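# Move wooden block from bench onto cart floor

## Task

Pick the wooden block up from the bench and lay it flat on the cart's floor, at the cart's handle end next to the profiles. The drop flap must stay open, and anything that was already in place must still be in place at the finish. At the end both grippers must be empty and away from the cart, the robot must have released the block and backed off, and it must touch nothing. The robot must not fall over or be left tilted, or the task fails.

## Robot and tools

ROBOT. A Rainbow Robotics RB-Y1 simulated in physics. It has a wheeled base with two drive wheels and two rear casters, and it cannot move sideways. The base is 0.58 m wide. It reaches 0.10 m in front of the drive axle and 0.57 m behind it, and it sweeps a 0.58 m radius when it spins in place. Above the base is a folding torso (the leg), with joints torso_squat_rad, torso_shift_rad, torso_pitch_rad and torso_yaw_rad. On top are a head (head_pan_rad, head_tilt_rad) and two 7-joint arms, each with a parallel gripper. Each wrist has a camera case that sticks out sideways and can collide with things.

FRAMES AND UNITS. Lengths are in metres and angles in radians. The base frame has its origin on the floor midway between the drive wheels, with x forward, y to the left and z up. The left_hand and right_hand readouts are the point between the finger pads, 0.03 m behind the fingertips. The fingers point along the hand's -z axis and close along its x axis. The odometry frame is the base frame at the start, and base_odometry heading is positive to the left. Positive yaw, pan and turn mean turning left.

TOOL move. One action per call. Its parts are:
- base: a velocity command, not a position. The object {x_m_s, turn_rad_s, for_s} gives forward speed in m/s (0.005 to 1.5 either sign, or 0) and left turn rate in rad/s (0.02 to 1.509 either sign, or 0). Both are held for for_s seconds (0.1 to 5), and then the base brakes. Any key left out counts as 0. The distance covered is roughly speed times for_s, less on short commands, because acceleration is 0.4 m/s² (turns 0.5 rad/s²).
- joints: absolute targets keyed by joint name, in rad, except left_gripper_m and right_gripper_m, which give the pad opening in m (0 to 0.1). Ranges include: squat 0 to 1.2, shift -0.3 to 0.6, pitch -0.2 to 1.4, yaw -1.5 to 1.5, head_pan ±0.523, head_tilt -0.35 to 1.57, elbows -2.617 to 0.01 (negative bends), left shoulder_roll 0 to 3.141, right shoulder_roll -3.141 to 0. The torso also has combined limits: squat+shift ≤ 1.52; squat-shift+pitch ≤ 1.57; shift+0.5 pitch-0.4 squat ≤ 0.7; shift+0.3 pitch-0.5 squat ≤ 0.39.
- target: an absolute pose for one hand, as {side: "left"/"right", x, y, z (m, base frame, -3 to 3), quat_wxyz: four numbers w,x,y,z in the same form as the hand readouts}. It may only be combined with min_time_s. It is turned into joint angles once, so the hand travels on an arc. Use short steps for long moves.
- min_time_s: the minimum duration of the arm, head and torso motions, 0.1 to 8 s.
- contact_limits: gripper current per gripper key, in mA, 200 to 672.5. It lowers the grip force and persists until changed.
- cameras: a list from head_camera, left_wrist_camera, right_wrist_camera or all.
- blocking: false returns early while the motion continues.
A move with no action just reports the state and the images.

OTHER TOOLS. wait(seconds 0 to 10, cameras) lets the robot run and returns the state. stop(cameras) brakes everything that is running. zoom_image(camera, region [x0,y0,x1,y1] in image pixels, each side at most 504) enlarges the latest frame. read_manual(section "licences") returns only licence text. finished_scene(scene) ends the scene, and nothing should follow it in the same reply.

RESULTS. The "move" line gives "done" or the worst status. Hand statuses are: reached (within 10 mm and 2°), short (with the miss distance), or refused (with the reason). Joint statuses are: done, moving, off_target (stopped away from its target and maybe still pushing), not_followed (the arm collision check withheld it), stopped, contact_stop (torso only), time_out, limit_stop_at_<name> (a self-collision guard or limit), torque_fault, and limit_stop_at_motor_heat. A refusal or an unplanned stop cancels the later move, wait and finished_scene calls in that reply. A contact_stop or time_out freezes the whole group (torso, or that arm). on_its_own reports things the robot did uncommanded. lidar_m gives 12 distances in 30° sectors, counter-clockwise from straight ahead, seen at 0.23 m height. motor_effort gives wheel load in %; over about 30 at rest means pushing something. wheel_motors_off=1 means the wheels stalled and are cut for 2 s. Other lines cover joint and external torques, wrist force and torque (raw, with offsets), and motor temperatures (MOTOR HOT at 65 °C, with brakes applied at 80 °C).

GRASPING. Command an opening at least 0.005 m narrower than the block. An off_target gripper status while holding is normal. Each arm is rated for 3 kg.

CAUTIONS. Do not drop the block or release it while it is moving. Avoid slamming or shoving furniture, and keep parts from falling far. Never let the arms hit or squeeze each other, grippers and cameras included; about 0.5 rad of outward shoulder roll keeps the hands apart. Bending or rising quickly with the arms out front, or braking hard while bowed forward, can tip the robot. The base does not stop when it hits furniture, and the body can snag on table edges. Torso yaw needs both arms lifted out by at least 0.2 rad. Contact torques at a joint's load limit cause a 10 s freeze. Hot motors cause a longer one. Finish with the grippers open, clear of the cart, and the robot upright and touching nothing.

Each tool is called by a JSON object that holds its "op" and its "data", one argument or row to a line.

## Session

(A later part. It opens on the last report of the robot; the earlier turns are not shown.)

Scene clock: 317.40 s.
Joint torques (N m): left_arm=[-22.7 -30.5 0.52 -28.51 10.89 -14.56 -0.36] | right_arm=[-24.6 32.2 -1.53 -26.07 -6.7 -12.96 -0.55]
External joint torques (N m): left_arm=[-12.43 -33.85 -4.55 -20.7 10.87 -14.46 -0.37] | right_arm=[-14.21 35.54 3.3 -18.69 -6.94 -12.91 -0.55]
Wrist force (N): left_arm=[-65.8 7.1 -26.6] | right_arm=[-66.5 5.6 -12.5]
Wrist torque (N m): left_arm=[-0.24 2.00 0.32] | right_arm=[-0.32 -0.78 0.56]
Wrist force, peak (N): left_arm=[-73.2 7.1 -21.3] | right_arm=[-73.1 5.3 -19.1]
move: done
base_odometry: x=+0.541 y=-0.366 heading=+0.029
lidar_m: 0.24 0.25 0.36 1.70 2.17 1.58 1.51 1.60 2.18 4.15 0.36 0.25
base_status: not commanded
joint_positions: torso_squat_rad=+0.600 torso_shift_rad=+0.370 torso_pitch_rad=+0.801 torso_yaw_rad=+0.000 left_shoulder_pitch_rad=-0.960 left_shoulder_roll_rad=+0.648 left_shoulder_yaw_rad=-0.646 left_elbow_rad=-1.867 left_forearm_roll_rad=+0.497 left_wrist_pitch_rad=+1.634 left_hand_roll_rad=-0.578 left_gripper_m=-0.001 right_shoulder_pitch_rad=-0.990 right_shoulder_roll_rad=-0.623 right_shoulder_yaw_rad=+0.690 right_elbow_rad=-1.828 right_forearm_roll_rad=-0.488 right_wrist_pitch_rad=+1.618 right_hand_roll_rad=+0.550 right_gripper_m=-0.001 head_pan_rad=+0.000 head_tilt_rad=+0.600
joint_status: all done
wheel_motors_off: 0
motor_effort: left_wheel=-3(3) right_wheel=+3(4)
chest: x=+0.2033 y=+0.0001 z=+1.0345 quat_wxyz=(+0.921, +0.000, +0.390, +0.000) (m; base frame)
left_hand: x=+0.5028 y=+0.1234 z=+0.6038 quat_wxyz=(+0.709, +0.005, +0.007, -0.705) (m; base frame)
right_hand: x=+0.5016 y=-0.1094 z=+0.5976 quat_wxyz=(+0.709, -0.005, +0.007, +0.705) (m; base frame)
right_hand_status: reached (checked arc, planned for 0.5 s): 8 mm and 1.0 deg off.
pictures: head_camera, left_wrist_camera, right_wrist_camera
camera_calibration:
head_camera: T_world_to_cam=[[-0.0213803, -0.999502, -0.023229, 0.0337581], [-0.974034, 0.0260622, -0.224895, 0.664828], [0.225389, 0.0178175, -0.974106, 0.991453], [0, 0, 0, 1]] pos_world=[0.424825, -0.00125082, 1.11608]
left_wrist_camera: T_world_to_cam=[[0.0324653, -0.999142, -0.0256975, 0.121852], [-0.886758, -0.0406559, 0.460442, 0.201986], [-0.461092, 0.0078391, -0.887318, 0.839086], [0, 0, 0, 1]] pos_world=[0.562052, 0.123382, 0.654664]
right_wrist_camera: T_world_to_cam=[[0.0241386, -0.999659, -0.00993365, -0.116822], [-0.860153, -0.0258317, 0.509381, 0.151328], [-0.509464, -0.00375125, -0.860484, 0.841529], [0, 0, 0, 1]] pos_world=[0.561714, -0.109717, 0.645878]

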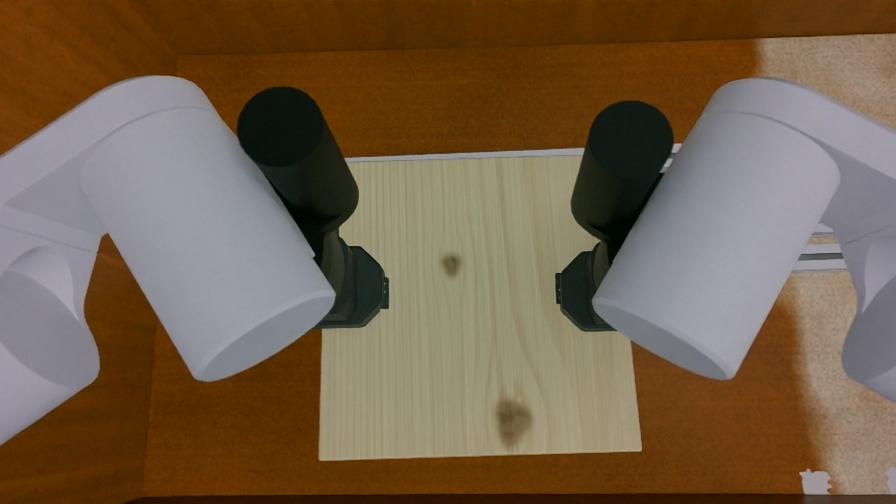

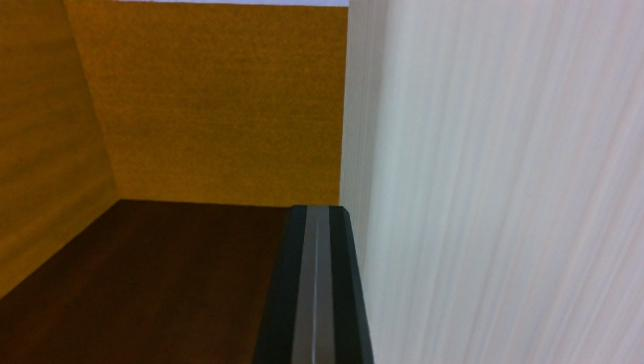

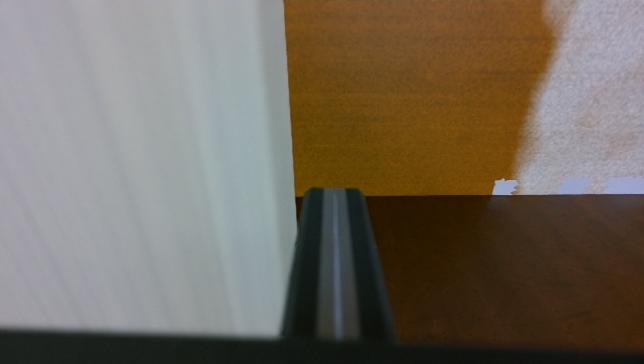

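{"op": "move", "data": {
  "target": {"side": "left", "x": 0.503, "y": 0.116, "z": 0.593, "quat_wxyz": [0.707, 0, 0, -0.707]},
  "min_time_s": 0.5
}}

{"op": "move", "data": {
  "target": {"side": "right", "x": 0.502, "y": -0.102, "z": 0.587, "quat_wxyz": [0.707, 0, 0, 0.707]},
  "min_time_s": 0.5
}}

{"op": "move", "data": {
  "target": {"side": "left", "x": 0.503, "y": 0.116, "z": 0.581, "quat_wxyz": [0.707, 0, 0, -0.707]},
  "min_time_s": 0.5
}}

{"op": "move", "data": {
  "target": {"side": "right", "x": 0.502, "y": -0.102, "z": 0.575, "quat_wxyz": [0.707, 0, 0, 0.707]},
  "min_time_s": 0.5
}}

{"op": "move", "data": {
  "target": {"side": "left", "x": 0.503, "y": 0.116, "z": 0.569, "quat_wxyz": [0.707, 0, 0, -0.707]},
  "min_time_s": 0.5
}}

{"op": "move", "data": {
  "target": {"side": "right", "x": 0.502, "y": -0.102, "z": 0.563, "quat_wxyz": [0.707, 0, 0, 0.707]},
  "min_time_s": 0.5
}}

{"op": "move", "data": {
  "target": {"side": "left", "x": 0.503, "y": 0.116, "z": 0.557, "quat_wxyz": [0.707, 0, 0, -0.707]},
  "min_time_s": 0.5
}}

{"op": "move", "data": {
  "target": {"side": "right", "x": 0.502, "y": -0.102, "z": 0.551, "quat_wxyz": [0.707, 0, 0, 0.707]},
  "min_time_s": 0.5,
  "cameras": ["all"]
}}

Scene clock: 321.53 s.
Joint torques (N m): left_arm=[-22.1 -31.29 -0.79 -26.89 9.95 -13.6 -0.16] | right_arm=[-25.48 32.02 -1.36 -27.96 -7.39 -13.11 -0.53]
External joint torques (N m): left_arm=[-11.87 -34.55 -5.78 -19.06 9.93 -13.49 -0.16] | right_arm=[-15.1 35.36 3.47 -20.57 -7.63 -13.06 -0.53]
Wrist force (N): left_arm=[-68.8 5.9 -22.0] | right_arm=[-68.9 4.5 -18.4]
Wrist torque (N m): left_arm=[-0.39 -0.09 -0.06] | right_arm=[-0.37 -0.76 0.59]
Wrist force, peak (N): left_arm=[-69.7 7.7 -27.0] | right_arm=[-71.3 4.8 -19.8]
move: done
base_odometry: x=+0.541 y=-0.366 heading=+0.029
lidar_m: 0.24 0.26 0.36 1.71 2.17 1.58 1.51 1.60 2.18 4.15 0.36 0.26
base_status: not commanded
joint_positions: torso_squat_rad=+0.600 torso_shift_rad=+0.370 torso_pitch_rad=+0.801 torso_yaw_rad=+0.000 left_shoulder_pitch_rad=-0.956 left_shoulder_roll_rad=+0.637 left_shoulder_yaw_rad=-0.656 left_elbow_rad=-1.820 left_forearm_roll_rad=+0.483 left_wrist_pitch_rad=+1.592 left_hand_roll_rad=-0.592 left_gripper_m=-0.001 right_shoulder_pitch_rad=-0.990 right_shoulder_roll_rad=-0.623 right_shoulder_yaw_rad=+0.690 right_elbow_rad=-1.828 right_forearm_roll_rad=-0.488 right_wrist_pitch_rad=+1.618 right_hand_roll_rad=+0.550 right_gripper_m=-0.001 head_pan_rad=+0.000 head_tilt_rad=+0.600
joint_status: all done
wheel_motors_off: 0
motor_effort: left_wheel=-3(4) right_wheel=+3(4)
chest: x=+0.2033 y=+0.0001 z=+1.0345 quat_wxyz=(+0.921, +0.000, +0.390, +0.000) (m; base frame)
left_hand: x=+0.5033 y=+0.1231 z=+0.5912 quat_wxyz=(+0.709, +0.005, +0.006, -0.705) (m; base frame)
left_hand_status: reached (checked arc, planned for 0.5 s): 7 mm and 1.0 deg off.
right_hand: x=+0.5014 y=-0.1095 z=+0.5974 quat_wxyz=(+0.709, -0.005, +0.007, +0.705) (m; base frame)
pictures: none

Scene clock: 322.37 s.
Joint torques (N m): left_arm=[-22.77 -30.58 0.04 -28.8 10.83 -14.27 0] | right_arm=[-24.47 32.36 -1.3 -26.55 -7.03 -12.54 -0.58]
External joint torques (N m): left_arm=[-12.53 -33.84 -4.94 -20.97 10.8 -14.17 0] | right_arm=[-14.1 35.6 3.44 -19.17 -7.27 -12.49 -0.58]
Wrist force (N): left_arm=[-64.8 6.8 -27.6] | right_arm=[-65.3 4.5 -13.5]
Wrist torque (N m): left_arm=[-0.16 2.04 0.23] | right_arm=[-0.21 -0.74 0.50]
Wrist force, peak (N): left_arm=[-72.7 6.3 -21.2] | right_arm=[-72.6 4.0 -18.7]
move: done
base_odometry: x=+0.541 y=-0.366 heading=+0.029
lidar_m: 0.24 0.26 0.36 1.70 2.17 1.58 1.52 1.58 2.17 4.15 0.35 0.26
base_status: not commanded
joint_positions: torso_squat_rad=+0.600 torso_shift_rad=+0.370 torso_pitch_rad=+0.801 torso_yaw_rad=+0.000 left_shoulder_pitch_rad=-0.956 left_shoulder_roll_rad=+0.637 left_shoulder_yaw_rad=-0.656 left_elbow_rad=-1.819 left_forearm_roll_rad=+0.483 left_wrist_pitch_rad=+1.592 left_hand_roll_rad=-0.592 left_gripper_m=-0.001 right_shoulder_pitch_rad=-0.987 right_shoulder_roll_rad=-0.611 right_shoulder_yaw_rad=+0.700 right_elbow_rad=-1.779 right_forearm_roll_rad=-0.475 right_wrist_pitch_rad=+1.576 right_hand_roll_rad=+0.563 right_gripper_m=-0.001 head_pan_rad=+0.000 head_tilt_rad=+0.600
joint_status: all done
wheel_motors_off: 0
motor_effort: left_wheel=-3(3) right_wheel=+3(5)
chest: x=+0.2033 y=+0.0001 z=+1.0345 quat_wxyz=(+0.921, +0.000, +0.390, +0.000) (m; base frame)
left_hand: x=+0.5032 y=+0.1233 z=+0.5910 quat_wxyz=(+0.709, +0.005, +0.007, -0.705) (m; base frame)
right_hand: x=+0.5020 y=-0.1093 z=+0.5848 quat_wxyz=(+0.709, -0.005, +0.007, +0.705) (m; base frame)
right_hand_status: reached (checked arc, planned for 0.5 s): 8 mm and 1.0 deg off.
pictures: none

Scene clock: 323.20 s.
Joint torques (N m): left_arm=[-21.83 -30.11 -0.86 -26.74 9.75 -13.17 -0.12] | right_arm=[-25.47 32.03 -1.56 -27.97 -7.26 -12.56 -0.58]
External joint torques (N m): left_arm=[-11.64 -33.29 -5.74 -18.9 9.73 -13.06 -0.12] | right_arm=[-15.11 35.27 3.17 -20.59 -7.5 -12.51 -0.58]
Wrist force (N): left_arm=[-65.7 6.4 -20.6] | right_arm=[-66.3 3.7 -19.0]
Wrist torque (N m): left_arm=[-0.35 -0.02 0.08] | right_arm=[-0.29 -0.74 0.53]
Wrist force, peak (N): left_arm=[-67.8 7.3 -26.9] | right_arm=[-68.5 4.7 -20.2]
move: done
base_odometry: x=+0.541 y=-0.366 heading=+0.029
lidar_m: 0.24 0.26 0.35 1.69 2.16 1.59 1.52 1.60 2.19 4.15 0.36 0.25
base_status: not commanded
joint_positions: torso_squat_rad=+0.600 torso_shift_rad=+0.370 torso_pitch_rad=+0.801 torso_yaw_rad=+0.000 left_shoulder_pitch_rad=-0.952 left_shoulder_roll_rad=+0.627 left_shoulder_yaw_rad=-0.665 left_elbow_rad=-1.779 left_forearm_roll_rad=+0.471 left_wrist_pitch_rad=+1.555 left_hand_roll_rad=-0.603 left_gripper_m=-0.001 right_shoulder_pitch_rad=-0.987 right_shoulder_roll_rad=-0.611 right_shoulder_yaw_rad=+0.700 right_elbow_rad=-1.779 right_forearm_roll_rad=-0.475 right_wrist_pitch_rad=+1.576 right_hand_roll_rad=+0.563 right_gripper_m=-0.001 head_pan_rad=+0.000 head_tilt_rad=+0.600
joint_status: all done
wheel_motors_off: 0
motor_effort: left_wheel=-2(4) right_wheel=+3(4)
chest: x=+0.2033 y=+0.0001 z=+1.0345 quat_wxyz=(+0.921, +0.000, +0.390, +0.000) (m; base frame)
left_hand: x=+0.5029 y=+0.1234 z=+0.5800 quat_wxyz=(+0.709, +0.005, +0.006, -0.705) (m; base frame)
left_hand_status: reached (checked arc, planned for 0.5 s): 7 mm and 1.0 deg off.
right_hand: x=+0.5018 y=-0.1094 z=+0.5847 quat_wxyz=(+0.709, -0.005, +0.007, +0.705) (m; base frame)
pictures: none

Scene clock: 324.03 s.
Joint torques (N m): left_arm=[-22.42 -29.61 0.18 -28.32 10.51 -13.43 -0.14] | right_arm=[-23.69 31.53 -1.22 -26.28 -6.65 -11.8 -0.47]
External joint torques (N m): left_arm=[-12.23 -32.78 -4.7 -20.49 10.49 -13.33 -0.14] | right_arm=[-13.39 34.69 3.41 -18.91 -6.89 -11.74 -0.47]
Wrist force (N): left_arm=[-60.7 6.6 -26.6] | right_arm=[-62.4 4.6 -13.1]
Wrist torque (N m): left_arm=[-0.25 2.01 0.18] | right_arm=[-0.28 -0.76 0.48]
Wrist force, peak (N): left_arm=[-69.0 6.4 -20.9] | right_arm=[-68.6 4.5 -18.6]
move: done
base_odometry: x=+0.541 y=-0.366 heading=+0.029
lidar_m: 0.24 0.26 0.36 1.70 2.18 1.58 1.50 1.60 2.19 4.15 0.37 0.26
base_status: not commanded
joint_positions: torso_squat_rad=+0.600 torso_shift_rad=+0.370 torso_pitch_rad=+0.801 torso_yaw_rad=+0.000 left_shoulder_pitch_rad=-0.952 left_shoulder_roll_rad=+0.627 left_shoulder_yaw_rad=-0.665 left_elbow_rad=-1.779 left_forearm_roll_rad=+0.470 left_wrist_pitch_rad=+1.555 left_hand_roll_rad=-0.603 left_gripper_m=-0.001 right_shoulder_pitch_rad=-0.984 right_shoulder_roll_rad=-0.601 right_shoulder_yaw_rad=+0.709 right_elbow_rad=-1.737 right_forearm_roll_rad=-0.463 right_wrist_pitch_rad=+1.538 right_hand_roll_rad=+0.574 right_gripper_m=-0.001 head_pan_rad=+0.000 head_tilt_rad=+0.600
joint_status: all done
wheel_motors_off: 0
motor_effort: left_wheel=-3(4) right_wheel=+4(5)
chest: x=+0.2033 y=+0.0001 z=+1.0345 quat_wxyz=(+0.921, +0.000, +0.390, +0.000) (m; base frame)
left_hand: x=+0.5027 y=+0.1234 z=+0.5798 quat_wxyz=(+0.709, +0.005, +0.007, -0.705) (m; base frame)
right_hand: x=+0.5015 y=-0.1095 z=+0.5737 quat_wxyz=(+0.709, -0.005, +0.006, +0.705) (m; base frame)
right_hand_status: reached (checked arc, planned for 0.5 s): 8 mm and 1.0 deg off.
pictures: none

Scene clock: 324.87 s.
Joint torques (N m): left_arm=[-22.65 -30.13 -0.29 -26.7 9.36 -12.57 -0.02] | right_arm=[-24.88 30.35 -1.32 -27.81 -7.2 -11.99 -0.53]
External joint torques (N m): left_arm=[-12.47 -33.19 -5.05 -18.89 9.34 -12.46 -0.02] | right_arm=[-14.58 33.5 3.31 -20.44 -7.44 -11.94 -0.52]
Wrist force (N): left_arm=[-64.1 5.7 -20.3] | right_arm=[-63.9 3.2 -18.1]
Wrist torque (N m): left_arm=[-0.43 -0.08 -0.22] | right_arm=[-0.24 -0.63 0.51]
Wrist force, peak (N): left_arm=[-65.4 6.7 -27.5] | right_arm=[-66.7 3.6 -19.6]
move: done
base_odometry: x=+0.541 y=-0.366 heading=+0.029
lidar_m: 0.24 0.26 0.35 1.69 2.16 1.58 1.52 1.59 2.17 4.14 0.36 0.26
base_status: not commanded
joint_positions: torso_squat_rad=+0.600 torso_shift_rad=+0.370 torso_pitch_rad=+0.801 torso_yaw_rad=+0.000 left_shoulder_pitch_rad=-0.951 left_shoulder_roll_rad=+0.612 left_shoulder_yaw_rad=-0.674 left_elbow_rad=-1.726 left_forearm_roll_rad=+0.459 left_wrist_pitch_rad=+1.512 left_hand_roll_rad=-0.617 left_gripper_m=-0.001 right_shoulder_pitch_rad=-0.983 right_shoulder_roll_rad=-0.601 right_shoulder_yaw_rad=+0.709 right_elbow_rad=-1.737 right_forearm_roll_rad=-0.463 right_wrist_pitch_rad=+1.538 right_hand_roll_rad=+0.574 right_gripper_m=-0.001 head_pan_rad=+0.000 head_tilt_rad=+0.600
joint_status: all done
wheel_motors_off: 0
motor_effort: left_wheel=-3(4) right_wheel=+3(5)
chest: x=+0.2033 y=+0.0001 z=+1.0345 quat_wxyz=(+0.921, +0.000, +0.390, +0.000) (m; base frame)
left_hand: x=+0.5031 y=+0.1231 z=+0.5671 quat_wxyz=(+0.709, +0.005, +0.006, -0.705) (m; base frame)
left_hand_status: reached (checked arc, planned for 0.5 s): 7 mm and 0.9 deg off.
right_hand: x=+0.5013 y=-0.1096 z=+0.5735 quat_wxyz=(+0.709, -0.005, +0.007, +0.705) (m; base frame)
pictures: none

Scene clock: 325.70 s.
Joint torques (N m): left_arm=[-22.99 -29.76 0.43 -28.45 10.37 -13.07 0.11] | right_arm=[-24.63 31.77 -1.32 -26.2 -6.85 -11.44 -0.38]
External joint torques (N m): left_arm=[-12.81 -32.82 -4.33 -20.64 10.35 -12.96 0.11] | right_arm=[-14.33 34.82 3.19 -18.87 -7.09 -11.39 -0.37]
Wrist force (N): left_arm=[-59.9 5.7 -26.7] | right_arm=[-60.8 4.2 -13.9]
Wrist torque (N m): left_arm=[-0.16 1.98 0.10] | right_arm=[-0.25 -0.72 0.46]
Wrist force, peak (N): left_arm=[-68.2 5.7 -21.5] | right_arm=[-68.4 4.0 -18.8]
move: done
base_odometry: x=+0.541 y=-0.366 heading=+0.029
lidar_m: 0.25 0.25 0.35 1.71 2.17 1.59 1.52 1.60 2.18 4.14 0.36 0.26
base_status: not commanded
joint_positions: torso_squat_rad=+0.600 torso_shift_rad=+0.370 torso_pitch_rad=+0.801 torso_yaw_rad=+0.000 left_shoulder_pitch_rad=-0.951 left_shoulder_roll_rad=+0.612 left_shoulder_yaw_rad=-0.674 left_elbow_rad=-1.726 left_forearm_roll_rad=+0.459 left_wrist_pitch_rad=+1.512 left_hand_roll_rad=-0.617 left_gripper_m=-0.001 right_shoulder_pitch_rad=-0.983 right_shoulder_roll_rad=-0.587 right_shoulder_yaw_rad=+0.717 right_elbow_rad=-1.683 right_forearm_roll_rad=-0.452 right_wrist_pitch_rad=+1.495 right_hand_roll_rad=+0.588 right_gripper_m=-0.001 head_pan_rad=+0.000 head_tilt_rad=+0.600
joint_status: all done
wheel_motors_off: 0
motor_effort: left_wheel=-3(4) right_wheel=+2(5)
chest: x=+0.2033 y=+0.0001 z=+1.0345 quat_wxyz=(+0.921, +0.000, +0.390, +0.000) (m; base frame)
left_hand: x=+0.5030 y=+0.1233 z=+0.5670 quat_wxyz=(+0.709, +0.005, +0.007, -0.705) (m; base frame)
right_hand: x=+0.5018 y=-0.1095 z=+0.5608 quat_wxyz=(+0.709, -0.005, +0.007, +0.705) (m; base frame)
right_hand_status: reached (checked arc, planned for 0.5 s): 8 mm and 1.0 deg off.
pictures: none

Scene clock: 326.53 s.
Joint torques (N m): left_arm=[-22.19 -29.83 -0.35 -26.81 9.26 -12.09 0.03] | right_arm=[-24.82 30.75 -1.5 -28.06 -7.34 -11.61 -0.47]
External joint torques (N m): left_arm=[-12.02 -32.79 -4.99 -19.03 9.23 -11.98 0.03] | right_arm=[-14.52 33.79 3 -20.73 -7.58 -11.56 -0.47]
Wrist force (N): left_arm=[-62.0 4.7 -20.9] | right_arm=[-62.0 3.2 -18.3]
Wrist torque (N m): left_arm=[-0.35 -0.05 -0.19] | right_arm=[-0.28 -0.62 0.51]
Wrist force, peak (N): left_arm=[-64.4 6.4 -27.7] | right_arm=[-64.2 3.2 -19.7]
move: done
base_odometry: x=+0.541 y=-0.366 heading=+0.029
lidar_m: 0.24 0.26 0.35 1.69 2.16 1.57 1.51 1.60 2.17 4.15 0.36 0.25
base_status: not commanded
joint_positions: torso_squat_rad=+0.600 torso_shift_rad=+0.370 torso_pitch_rad=+0.801 torso_yaw_rad=+0.000 left_shoulder_pitch_rad=-0.951 left_shoulder_roll_rad=+0.599 left_shoulder_yaw_rad=-0.682 left_elbow_rad=-1.676 left_forearm_roll_rad=+0.448 left_wrist_pitch_rad=+1.472 left_hand_roll_rad=-0.630 left_gripper_m=-0.001 right_shoulder_pitch_rad=-0.983 right_shoulder_roll_rad=-0.586 right_shoulder_yaw_rad=+0.717 right_elbow_rad=-1.683 right_forearm_roll_rad=-0.452 right_wrist_pitch_rad=+1.495 right_hand_roll_rad=+0.588 right_gripper_m=-0.001 head_pan_rad=+0.000 head_tilt_rad=+0.600
joint_status: all done
wheel_motors_off: 0
motor_effort: left_wheel=-3(4) right_wheel=+2(5)
chest: x=+0.2033 y=+0.0001 z=+1.0345 quat_wxyz=(+0.921, +0.000, +0.390, +0.000) (m; base frame)
left_hand: x=+0.5030 y=+0.1232 z=+0.5551 quat_wxyz=(+0.709, +0.005, +0.006, -0.705) (m; base frame)
left_hand_status: reached (checked arc, planned for 0.5 s): 7 mm and 0.9 deg off.
right_hand: x=+0.5017 y=-0.1094 z=+0.5607 quat_wxyz=(+0.709, -0.004, +0.007, +0.705) (m; base frame)
pictures: none

Scene clock: 327.37 s.
Joint torques (N m): left_arm=[-22.65 -29.28 0.32 -28.27 10.12 -12.47 0.1] | right_arm=[-24.76 31.19 -1.09 -26.35 -6.69 -10.9 -0.43]
External joint torques (N m): left_arm=[-12.48 -32.24 -4.32 -20.49 10.1 -12.36 0.1] | right_arm=[-14.48 34.12 3.29 -19.07 -6.93 -10.85 -0.43]
Wrist force (N): left_arm=[-58.0 5.6 -25.6] | right_arm=[-59.5 3.8 -12.6]
Wrist torque (N m): left_arm=[-0.14 1.88 0.02] | right_arm=[-0.24 -0.71 0.41]
Wrist force, peak (N): left_arm=[-65.7 4.6 -21.4] | right_arm=[-66.0 2.9 -18.4]
move: done
base_odometry: x=+0.541 y=-0.366 heading=+0.029
lidar_m: 0.23 0.27 0.36 1.69 2.16 1.58 1.52 1.60 2.17 4.14 0.35 0.26
base_status: not commanded
joint_positions: torso_squat_rad=+0.600 torso_shift_rad=+0.370 torso_pitch_rad=+0.801 torso_yaw_rad=+0.000 left_shoulder_pitch_rad=-0.951 left_shoulder_roll_rad=+0.599 left_shoulder_yaw_rad=-0.682 left_elbow_rad=-1.676 left_forearm_roll_rad=+0.448 left_wrist_pitch_rad=+1.472 left_hand_roll_rad=-0.630 left_gripper_m=-0.001 right_shoulder_pitch_rad=-0.983 right_shoulder_roll_rad=-0.573 right_shoulder_yaw_rad=+0.725 right_elbow_rad=-1.632 right_forearm_roll_rad=-0.442 right_wrist_pitch_rad=+1.454 right_hand_roll_rad=+0.600 right_gripper_m=-0.001 head_pan_rad=+0.000 head_tilt_rad=+0.600
joint_status: all done
wheel_motors_off: 0
motor_effort: left_wheel=-4(4) right_wheel=+5(6)
chest: x=+0.2033 y=+0.0001 z=+1.0345 quat_wxyz=(+0.921, +0.000, +0.390, +0.000) (m; base frame)
left_hand: x=+0.5029 y=+0.1233 z=+0.5550 quat_wxyz=(+0.709, +0.005, +0.006, -0.705) (m; base frame)
right_hand: x=+0.5017 y=-0.1095 z=+0.5488 quat_wxyz=(+0.709, -0.004, +0.007, +0.705) (m; base frame)
right_hand_status: reached (checked arc, planned for 0.5 s): 8 mm and 0.9 deg off.
pictures: head_camera, left_wrist_camera, right_wrist_camera
camera_calibration:
head_camera: T_world_to_cam=[[-0.0213803, -0.999502, -0.023229, 0.0337581], [-0.974034, 0.0260622, -0.224895, 0.664828], [0.225389, 0.0178175, -0.974106, 0.991453], [0, 0, 0, 1]] pos_world=[0.424825, -0.00125082, 1.11608]
left_wrist_camera: T_world_to_cam=[[0.0316294, -0.999194, -0.0247061, 0.120474], [-0.886582, -0.0394605, 0.460885, 0.223984], [-0.461489, 0.00732641, -0.887116, 0.796083], [0, 0, 0, 1]] pos_world=[0.562153, 0.123383, 0.605964]
right_wrist_camera: T_world_to_cam=[[0.0243531, -0.999645, -0.0107623, -0.11703], [-0.859965, -0.0264373, 0.509667, 0.175927], [-0.509771, -0.00315678, -0.860304, 0.799716], [0, 0, 0, 1]] pos_world=[0.561813, -0.109813, 0.597075]

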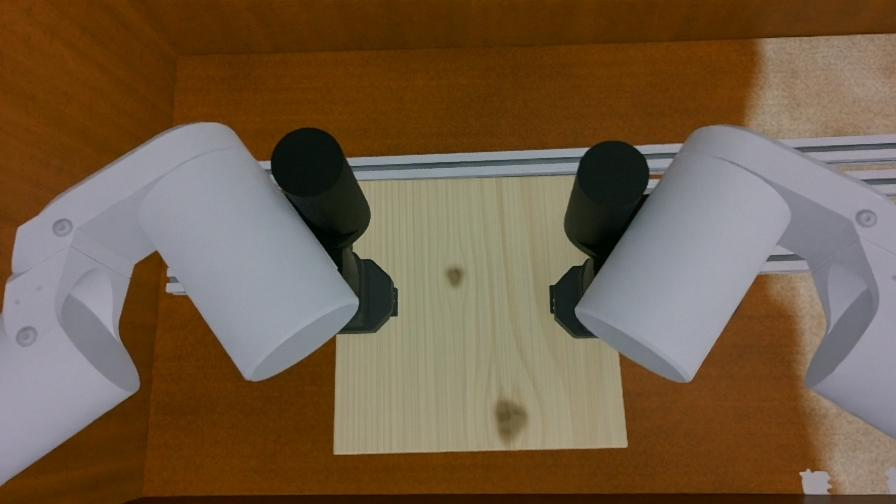

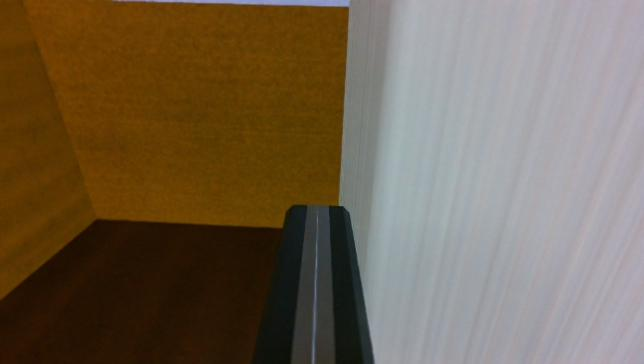

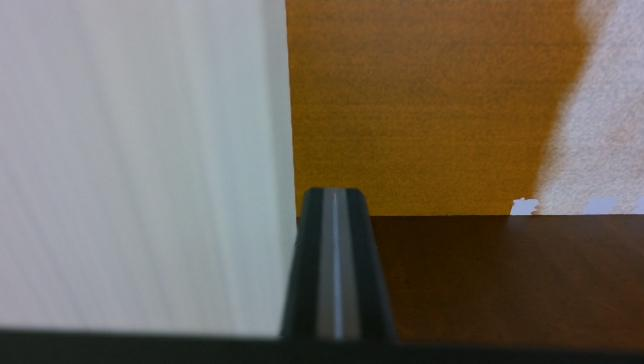

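{"op": "move", "data": {
  "target": {"side": "left", "x": 0.503, "y": 0.1145, "z": 0.545, "quat_wxyz": [0.707, 0, 0, -0.707]},
  "min_time_s": 0.5
}}

{"op": "move", "data": {
  "target": {"side": "right", "x": 0.502, "y": -0.1005, "z": 0.539, "quat_wxyz": [0.707, 0, 0, 0.707]},
  "min_time_s": 0.5
}}

{"op": "move", "data": {
  "target": {"side": "left", "x": 0.503, "y": 0.1145, "z": 0.533, "quat_wxyz": [0.707, 0, 0, -0.707]},
  "min_time_s": 0.5
}}

{"op": "move", "data": {
  "target": {"side": "right", "x": 0.502, "y": -0.1005, "z": 0.527, "quat_wxyz": [0.707, 0, 0, 0.707]},
  "min_time_s": 0.5
}}

{"op": "move", "data": {
  "target": {"side": "left", "x": 0.503, "y": 0.1145, "z": 0.521, "quat_wxyz": [0.707, 0, 0, -0.707]},
  "min_time_s": 0.5
}}

{"op": "move", "data": {
  "target": {"side": "right", "x": 0.502, "y": -0.1005, "z": 0.515, "quat_wxyz": [0.707, 0, 0, 0.707]},
  "min_time_s": 0.5
}}

{"op": "move", "data": {
  "target": {"side": "left", "x": 0.503, "y": 0.1145, "z": 0.509, "quat_wxyz": [0.707, 0, 0, -0.707]},
  "min_time_s": 0.5
}}

{"op": "move", "data": {
  "target": {"side": "right", "x": 0.502, "y": -0.1005, "z": 0.503, "quat_wxyz": [0.707, 0, 0, 0.707]},
  "min_time_s": 0.5,
  "cameras": ["head_camera"]
}}

Scene clock: 330.97 s.
Joint torques (N m): left_arm=[-23.19 -31.51 -0.41 -27.79 9.64 -12.38 0.11] | right_arm=[-24.87 31.92 -1.44 -28.9 -7.57 -11.7 -0.39]
External joint torques (N m): left_arm=[-12.99 -34.3 -4.91 -20.06 9.62 -12.27 0.11] | right_arm=[-14.58 34.86 2.95 -21.62 -7.81 -11.64 -0.39]
Wrist force (N): left_arm=[-64.4 4.5 -21.3] | right_arm=[-63.6 2.8 -19.0]
Wrist torque (N m): left_arm=[-0.25 -0.10 -0.21] | right_arm=[-0.25 -0.67 0.50]
Wrist force, peak (N): left_arm=[-64.3 5.1 -24.9] | right_arm=[-65.3 2.8 -19.1]
move: done
base_odometry: x=+0.541 y=-0.366 heading=+0.029
lidar_m: 0.23 0.26 0.35 1.70 2.16 1.58 1.52 1.60 2.18 4.14 0.36 0.26
base_status: not commanded
joint_positions: torso_squat_rad=+0.600 torso_shift_rad=+0.370 torso_pitch_rad=+0.801 torso_yaw_rad=+0.000 left_shoulder_pitch_rad=-0.954 left_shoulder_roll_rad=+0.581 left_shoulder_yaw_rad=-0.691 left_elbow_rad=-1.622 left_forearm_roll_rad=+0.436 left_wrist_pitch_rad=+1.432 left_hand_roll_rad=-0.641 left_gripper_m=-0.001 right_shoulder_pitch_rad=-0.983 right_shoulder_roll_rad=-0.573 right_shoulder_yaw_rad=+0.725 right_elbow_rad=-1.631 right_forearm_roll_rad=-0.442 right_wrist_pitch_rad=+1.454 right_hand_roll_rad=+0.600 right_gripper_m=-0.001 head_pan_rad=+0.000 head_tilt_rad=+0.600
joint_status: all done
wheel_motors_off: 0
motor_effort: left_wheel=-3(4) right_wheel=+3(5)
chest: x=+0.2033 y=+0.0001 z=+1.0345 quat_wxyz=(+0.921, +0.000, +0.390, +0.000) (m; base frame)
left_hand: x=+0.5029 y=+0.1222 z=+0.5430 quat_wxyz=(+0.709, +0.005, +0.007, -0.705) (m; base frame)
left_hand_status: reached (checked arc, planned for 0.5 s): 8 mm and 1.0 deg off.
right_hand: x=+0.5016 y=-0.1099 z=+0.5486 quat_wxyz=(+0.709, -0.005, +0.007, +0.705) (m; base frame)
pictures: none

Scene clock: 331.80 s.
Joint torques (N m): left_arm=[-23.58 -32.65 0.28 -30.01 10.98 -13.35 0.08] | right_arm=[-26.34 35.25 -0.63 -27.99 -7.44 -11.46 -0.33]
External joint torques (N m): left_arm=[-13.38 -35.45 -4.21 -22.29 10.96 -13.24 0.08] | right_arm=[-16.03 38.01 3.6 -20.78 -7.68 -11.41 -0.33]
Wrist force (N): left_arm=[-62.6 5.3 -27.2] | right_arm=[-63.4 3.8 -13.4]
Wrist torque (N m): left_arm=[-0.14 2.00 -0.09] | right_arm=[-0.22 -0.74 0.46]
Wrist force, peak (N): left_arm=[-69.3 4.7 -20.8] | right_arm=[-68.3 3.1 -19.4]
move: done
base_odometry: x=+0.541 y=-0.366 heading=+0.029
lidar_m: 0.25 0.26 0.36 1.71 2.18 1.58 1.52 1.59 2.16 4.16 0.36 0.26
base_status: not commanded
joint_positions: torso_squat_rad=+0.600 torso_shift_rad=+0.370 torso_pitch_rad=+0.801 torso_yaw_rad=+0.000 left_shoulder_pitch_rad=-0.954 left_shoulder_roll_rad=+0.581 left_shoulder_yaw_rad=-0.691 left_elbow_rad=-1.621 left_forearm_roll_rad=+0.436 left_wrist_pitch_rad=+1.433 left_hand_roll_rad=-0.641 left_gripper_m=-0.001 right_shoulder_pitch_rad=-0.986 right_shoulder_roll_rad=-0.555 right_shoulder_yaw_rad=+0.733 right_elbow_rad=-1.575 right_forearm_roll_rad=-0.432 right_wrist_pitch_rad=+1.414 right_hand_roll_rad=+0.611 right_gripper_m=-0.001 head_pan_rad=+0.000 head_tilt_rad=+0.600
joint_status: all done
wheel_motors_off: 0
motor_effort: left_wheel=-3(4) right_wheel=+4(5)
chest: x=+0.2033 y=+0.0001 z=+1.0345 quat_wxyz=(+0.921, +0.000, +0.390, +0.000) (m; base frame)
left_hand: x=+0.5028 y=+0.1226 z=+0.5428 quat_wxyz=(+0.709, +0.005, +0.007, -0.705) (m; base frame)
right_hand: x=+0.5016 y=-0.1089 z=+0.5366 quat_wxyz=(+0.709, -0.005, +0.007, +0.705) (m; base frame)
right_hand_status: reached (checked arc, planned for 0.5 s): 9 mm and 1.0 deg off.
pictures: none

Scene clock: 332.63 s.
Joint torques (N m): left_arm=[-23.35 -32.84 -0.81 -28.3 9.89 -12.4 0.28] | right_arm=[-26.53 33.82 -1 -29.78 -7.99 -11.76 -0.46]
External joint torques (N m): left_arm=[-13.14 -35.51 -5.17 -20.64 9.87 -12.29 0.28] | right_arm=[-16.22 36.58 3.24 -22.57 -8.22 -11.71 -0.46]
Wrist force (N): left_arm=[-65.0 4.5 -20.6] | right_arm=[-64.5 2.5 -18.1]
Wrist torque (N m): left_arm=[-0.28 -0.06 -0.32] | right_arm=[-0.20 -0.62 0.48]
Wrist force, peak (N): left_arm=[-68.3 4.2 -25.8] | right_arm=[-67.5 2.4 -20.3]
move: done
base_odometry: x=+0.541 y=-0.366 heading=+0.029
lidar_m: 0.24 0.25 0.37 1.69 2.16 1.58 1.51 1.59 2.17 4.14 0.36 0.26
base_status: not commanded
joint_positions: torso_squat_rad=+0.600 torso_shift_rad=+0.370 torso_pitch_rad=+0.801 torso_yaw_rad=+0.000 left_shoulder_pitch_rad=-0.956 left_shoulder_roll_rad=+0.565 left_shoulder_yaw_rad=-0.697 left_elbow_rad=-1.567 left_forearm_roll_rad=+0.427 left_wrist_pitch_rad=+1.391 left_hand_roll_rad=-0.654 left_gripper_m=-0.001 right_shoulder_pitch_rad=-0.986 right_shoulder_roll_rad=-0.554 right_shoulder_yaw_rad=+0.733 right_elbow_rad=-1.575 right_forearm_roll_rad=-0.431 right_wrist_pitch_rad=+1.414 right_hand_roll_rad=+0.611 right_gripper_m=-0.001 head_pan_rad=+0.000 head_tilt_rad=+0.600
joint_status: all done
wheel_motors_off: 0
motor_effort: left_wheel=-4(4) right_wheel=+3(6)
chest: x=+0.2033 y=+0.0001 z=+1.0345 quat_wxyz=(+0.921, +0.000, +0.390, +0.000) (m; base frame)
left_hand: x=+0.5029 y=+0.1226 z=+0.5309 quat_wxyz=(+0.709, +0.005, +0.007, -0.705) (m; base frame)
left_hand_status: reached (checked arc, planned for 0.5 s): 8 mm and 1.0 deg off.
right_hand: x=+0.5015 y=-0.1089 z=+0.5365 quat_wxyz=(+0.709, -0.005, +0.007, +0.705) (m; base frame)
pictures: none

Scene clock: 333.47 s.
Joint torques (N m): left_arm=[-23.55 -32.3 0.41 -29.89 10.69 -12.78 0.22] | right_arm=[-25.89 34.99 -0.91 -27.91 -7.3 -11.23 -0.39]
External joint torques (N m): left_arm=[-13.34 -34.98 -3.95 -22.24 10.67 -12.67 0.22] | right_arm=[-15.57 37.62 3.19 -20.79 -7.53 -11.18 -0.39]
Wrist force (N): left_arm=[-61.0 4.4 -25.9] | right_arm=[-61.3 3.7 -13.0]
Wrist torque (N m): left_arm=[-0.09 1.83 -0.17] | right_arm=[-0.22 -0.70 0.45]
Wrist force, peak (N): left_arm=[-69.4 5.4 -21.4] | right_arm=[-68.2 3.1 -19.5]
move: done
base_odometry: x=+0.541 y=-0.366 heading=+0.029
lidar_m: 0.25 0.25 0.35 1.71 2.18 1.59 1.52 1.60 2.18 4.14 0.37 0.26
base_status: not commanded
joint_positions: torso_squat_rad=+0.600 torso_shift_rad=+0.370 torso_pitch_rad=+0.801 torso_yaw_rad=+0.000 left_shoulder_pitch_rad=-0.956 left_shoulder_roll_rad=+0.565 left_shoulder_yaw_rad=-0.698 left_elbow_rad=-1.566 left_forearm_roll_rad=+0.427 left_wrist_pitch_rad=+1.391 left_hand_roll_rad=-0.654 left_gripper_m=-0.001 right_shoulder_pitch_rad=-0.988 right_shoulder_roll_rad=-0.538 right_shoulder_yaw_rad=+0.739 right_elbow_rad=-1.519 right_forearm_roll_rad=-0.424 right_wrist_pitch_rad=+1.371 right_hand_roll_rad=+0.624 right_gripper_m=-0.001 head_pan_rad=+0.000 head_tilt_rad=+0.600
joint_status: all done
wheel_motors_off: 0
motor_effort: left_wheel=-3(4) right_wheel=+4(5)
chest: x=+0.2033 y=+0.0001 z=+1.0345 quat_wxyz=(+0.921, +0.000, +0.390, +0.000) (m; base frame)
left_hand: x=+0.5027 y=+0.1227 z=+0.5308 quat_wxyz=(+0.709, +0.005, +0.007, -0.705) (m; base frame)
right_hand: x=+0.5016 y=-0.1090 z=+0.5246 quat_wxyz=(+0.709, -0.005, +0.007, +0.705) (m; base frame)
right_hand_status: reached (checked arc, planned for 0.5 s): 9 mm and 1.0 deg off.
pictures: none

Scene clock: 334.30 s.
Joint torques (N m): left_arm=[-23.43 -32.35 -0.52 -28.08 9.66 -11.85 0.16] | right_arm=[-25.57 33.36 -0.97 -29.71 -7.77 -11.23 -0.36]
External joint torques (N m): left_arm=[-13.2 -34.9 -4.73 -20.53 9.63 -11.74 0.16] | right_arm=[-15.25 35.99 3.13 -22.6 -8.01 -11.18 -0.35]
Wrist force (N): left_arm=[-62.5 4.3 -21.4] | right_arm=[-62.0 3.3 -18.8]
Wrist torque (N m): left_arm=[-0.28 -0.03 -0.37] | right_arm=[-0.28 -0.61 0.48]
Wrist force, peak (N): left_arm=[-65.7 4.5 -26.4] | right_arm=[-65.6 2.6 -17.3]
move: done
base_odometry: x=+0.541 y=-0.366 heading=+0.029
lidar_m: 0.24 0.27 0.36 1.71 2.17 1.57 1.52 1.60 2.18 4.13 0.37 0.26
base_status: not commanded
joint_positions: torso_squat_rad=+0.600 torso_shift_rad=+0.370 torso_pitch_rad=+0.801 torso_yaw_rad=+0.000 left_shoulder_pitch_rad=-0.960 left_shoulder_roll_rad=+0.548 left_shoulder_yaw_rad=-0.703 left_elbow_rad=-1.509 left_forearm_roll_rad=+0.420 left_wrist_pitch_rad=+1.348 left_hand_roll_rad=-0.668 left_gripper_m=-0.001 right_shoulder_pitch_rad=-0.988 right_shoulder_roll_rad=-0.538 right_shoulder_yaw_rad=+0.739 right_elbow_rad=-1.518 right_forearm_roll_rad=-0.423 right_wrist_pitch_rad=+1.371 right_hand_roll_rad=+0.624 right_gripper_m=-0.001 head_pan_rad=+0.000 head_tilt_rad=+0.600
joint_status: all done
wheel_motors_off: 0
motor_effort: left_wheel=-3(4) right_wheel=+4(5)
chest: x=+0.2033 y=+0.0001 z=+1.0345 quat_wxyz=(+0.921, +0.000, +0.390, +0.000) (m; base frame)
left_hand: x=+0.5027 y=+0.1226 z=+0.5190 quat_wxyz=(+0.709, +0.005, +0.007, -0.705) (m; base frame)
left_hand_status: reached (checked arc, planned for 0.5 s): 8 mm and 1.0 deg off.
right_hand: x=+0.5015 y=-0.1089 z=+0.5245 quat_wxyz=(+0.709, -0.005, +0.007, +0.705) (m; base frame)
pictures: none

Scene clock: 335.13 s.
Joint torques (N m): left_arm=[-23.29 -31.92 0.54 -29.5 10.45 -12.34 0.14] | right_arm=[-26.01 34.28 -0.36 -27.91 -7.37 -10.69 -0.33]
External joint torques (N m): left_arm=[-13.06 -34.47 -3.67 -21.95 10.43 -12.23 0.14] | right_arm=[-15.67 36.77 3.58 -20.9 -7.6 -10.63 -0.33]
Wrist force (N): left_arm=[-58.3 4.1 -26.9] | right_arm=[-59.4 3.6 -13.8]
Wrist torque (N m): left_arm=[-0.08 1.88 -0.16] | right_arm=[-0.17 -0.68 0.39]
Wrist force, peak (N): left_arm=[-67.7 4.6 -21.5] | right_arm=[-66.8 2.4 -18.3]
move: done
base_odometry: x=+0.541 y=-0.366 heading=+0.029
lidar_m: 0.24 0.26 0.35 1.71 2.18 1.57 1.52 1.60 2.18 4.14 0.36 0.25
base_status: not commanded
joint_positions: torso_squat_rad=+0.600 torso_shift_rad=+0.370 torso_pitch_rad=+0.801 torso_yaw_rad=+0.000 left_shoulder_pitch_rad=-0.960 left_shoulder_roll_rad=+0.548 left_shoulder_yaw_rad=-0.704 left_elbow_rad=-1.509 left_forearm_roll_rad=+0.419 left_wrist_pitch_rad=+1.349 left_hand_roll_rad=-0.668 left_gripper_m=-0.001 right_shoulder_pitch_rad=-0.992 right_shoulder_roll_rad=-0.520 right_shoulder_yaw_rad=+0.745 right_elbow_rad=-1.459 right_forearm_roll_rad=-0.417 right_wrist_pitch_rad=+1.328 right_hand_roll_rad=+0.638 right_gripper_m=-0.001 head_pan_rad=+0.000 head_tilt_rad=+0.600
joint_status: all done
wheel_motors_off: 0
motor_effort: left_wheel=-3(4) right_wheel=+3(5)
chest: x=+0.2033 y=+0.0001 z=+1.0345 quat_wxyz=(+0.921, +0.000, +0.390, +0.000) (m; base frame)
left_hand: x=+0.5027 y=+0.1227 z=+0.5189 quat_wxyz=(+0.709, +0.005, +0.007, -0.705) (m; base frame)
right_hand: x=+0.5015 y=-0.1090 z=+0.5127 quat_wxyz=(+0.709, -0.005, +0.007, +0.705) (m; base frame)
right_hand_status: reached (checked arc, planned for 0.5 s): 9 mm and 1.0 deg off.
pictures: none

Scene clock: 335.97 s.
Joint torques (N m): left_arm=[-23.31 -31.89 -0.07 -27.77 9.47 -11.39 0.14] | right_arm=[-25.78 33.18 -0.47 -29.26 -7.63 -10.75 -0.39]
External joint torques (N m): left_arm=[-13.05 -34.31 -4.13 -20.31 9.45 -11.28 0.14] | right_arm=[-15.43 35.67 3.47 -22.25 -7.86 -10.7 -0.39]
Wrist force (N): left_arm=[-60.6 4.5 -20.8] | right_arm=[-60.4 2.1 -18.3]
Wrist torque (N m): left_arm=[-0.27 -0.04 -0.40] | right_arm=[-0.15 -0.60 0.43]
Wrist force, peak (N): left_arm=[-63.2 4.9 -26.7] | right_arm=[-64.3 3.1 -13.7]
move: done
base_odometry: x=+0.541 y=-0.366 heading=+0.029
lidar_m: 0.24 0.26 0.36 1.71 2.17 1.59 1.51 1.59 2.17 4.14 0.37 0.26
base_status: not commanded
joint_positions: torso_squat_rad=+0.600 torso_shift_rad=+0.370 torso_pitch_rad=+0.801 torso_yaw_rad=+0.000 left_shoulder_pitch_rad=-0.965 left_shoulder_roll_rad=+0.530 left_shoulder_yaw_rad=-0.709 left_elbow_rad=-1.448 left_forearm_roll_rad=+0.413 left_wrist_pitch_rad=+1.305 left_hand_roll_rad=-0.681 left_gripper_m=-0.001 right_shoulder_pitch_rad=-0.992 right_shoulder_roll_rad=-0.520 right_shoulder_yaw_rad=+0.745 right_elbow_rad=-1.459 right_forearm_roll_rad=-0.416 right_wrist_pitch_rad=+1.328 right_hand_roll_rad=+0.638 right_gripper_m=-0.001 head_pan_rad=+0.000 head_tilt_rad=+0.600
joint_status: all done
wheel_motors_off: 0
motor_effort: left_wheel=-4(4) right_wheel=+6(6)
chest: x=+0.2033 y=+0.0001 z=+1.0345 quat_wxyz=(+0.921, +0.000, +0.390, +0.000) (m; base frame)
left_hand: x=+0.5026 y=+0.1227 z=+0.5070 quat_wxyz=(+0.709, +0.005, +0.007, -0.706) (m; base frame)
left_hand_status: reached (checked arc, planned for 0.5 s): 8 mm and 1.0 deg off.
right_hand: x=+0.5014 y=-0.1090 z=+0.5126 quat_wxyz=(+0.709, -0.005, +0.007, +0.705) (m; base frame)
pictures: none

Scene clock: 336.80 s.
Joint torques (N m): left_arm=[-23.11 -31.97 0.74 -29.09 10.1 -11.79 0.23] | right_arm=[-25.84 33.99 -0.5 -27.68 -7.11 -10.25 -0.46]
External joint torques (N m): left_arm=[-12.84 -34.39 -3.31 -21.66 10.07 -11.68 0.23] | right_arm=[-15.46 36.34 3.28 -20.8 -7.34 -10.2 -0.46]
Wrist force (N): left_arm=[-56.8 4.8 -25.7] | right_arm=[-57.5 3.1 -12.9]
Wrist torque (N m): left_arm=[-0.07 1.76 -0.18] | right_arm=[-0.20 -0.61 0.38]
Wrist force, peak (N): left_arm=[-65.3 4.8 -21.9] | right_arm=[-64.6 3.0 -19.1]
move: done
base_odometry: x=+0.541 y=-0.366 heading=+0.029
lidar_m: 0.25 0.26 0.37 1.71 2.17 1.57 1.52 1.60 2.18 4.15 0.36 0.26
base_status: not commanded
joint_positions: torso_squat_rad=+0.600 torso_shift_rad=+0.370 torso_pitch_rad=+0.801 torso_yaw_rad=+0.000 left_shoulder_pitch_rad=-0.965 left_shoulder_roll_rad=+0.529 left_shoulder_yaw_rad=-0.709 left_elbow_rad=-1.448 left_forearm_roll_rad=+0.413 left_wrist_pitch_rad=+1.305 left_hand_roll_rad=-0.681 left_gripper_m=-0.001 right_shoulder_pitch_rad=-0.998 right_shoulder_roll_rad=-0.501 right_shoulder_yaw_rad=+0.750 right_elbow_rad=-1.396 right_forearm_roll_rad=-0.411 right_wrist_pitch_rad=+1.284 right_hand_roll_rad=+0.652 right_gripper_m=-0.001 head_pan_rad=+0.000 head_tilt_rad=+0.600
joint_status: all done
wheel_motors_off: 0
motor_effort: left_wheel=-3(4) right_wheel=+3(5)
chest: x=+0.2033 y=+0.0001 z=+1.0345 quat_wxyz=(+0.921, +0.000, +0.390, +0.000) (m; base frame)
left_hand: x=+0.5026 y=+0.1228 z=+0.5069 quat_wxyz=(+0.709, +0.005, +0.007, -0.706) (m; base frame)
right_hand: x=+0.5014 y=-0.1091 z=+0.5007 quat_wxyz=(+0.709, -0.005, +0.007, +0.705) (m; base frame)
right_hand_status: reached (checked arc, planned for 0.5 s): 9 mm and 1.0 deg off.
pictures: head_camera
camera_calibration:
head_camera: T_world_to_cam=[[-0.0213803, -0.999502, -0.023229, 0.0337581], [-0.974034, 0.0260622, -0.224895, 0.664828], [0.225389, 0.0178175, -0.974106, 0.991453], [0, 0, 0, 1]] pos_world=[0.424825, -0.00125082, 1.11608]

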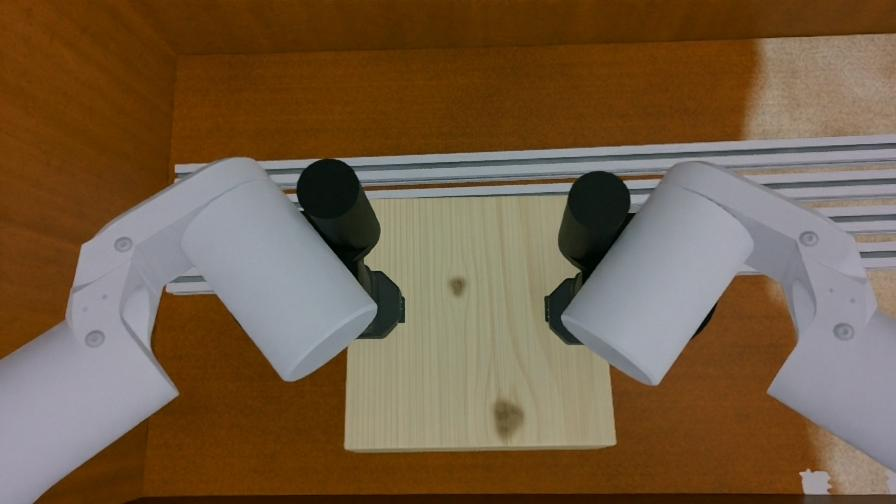

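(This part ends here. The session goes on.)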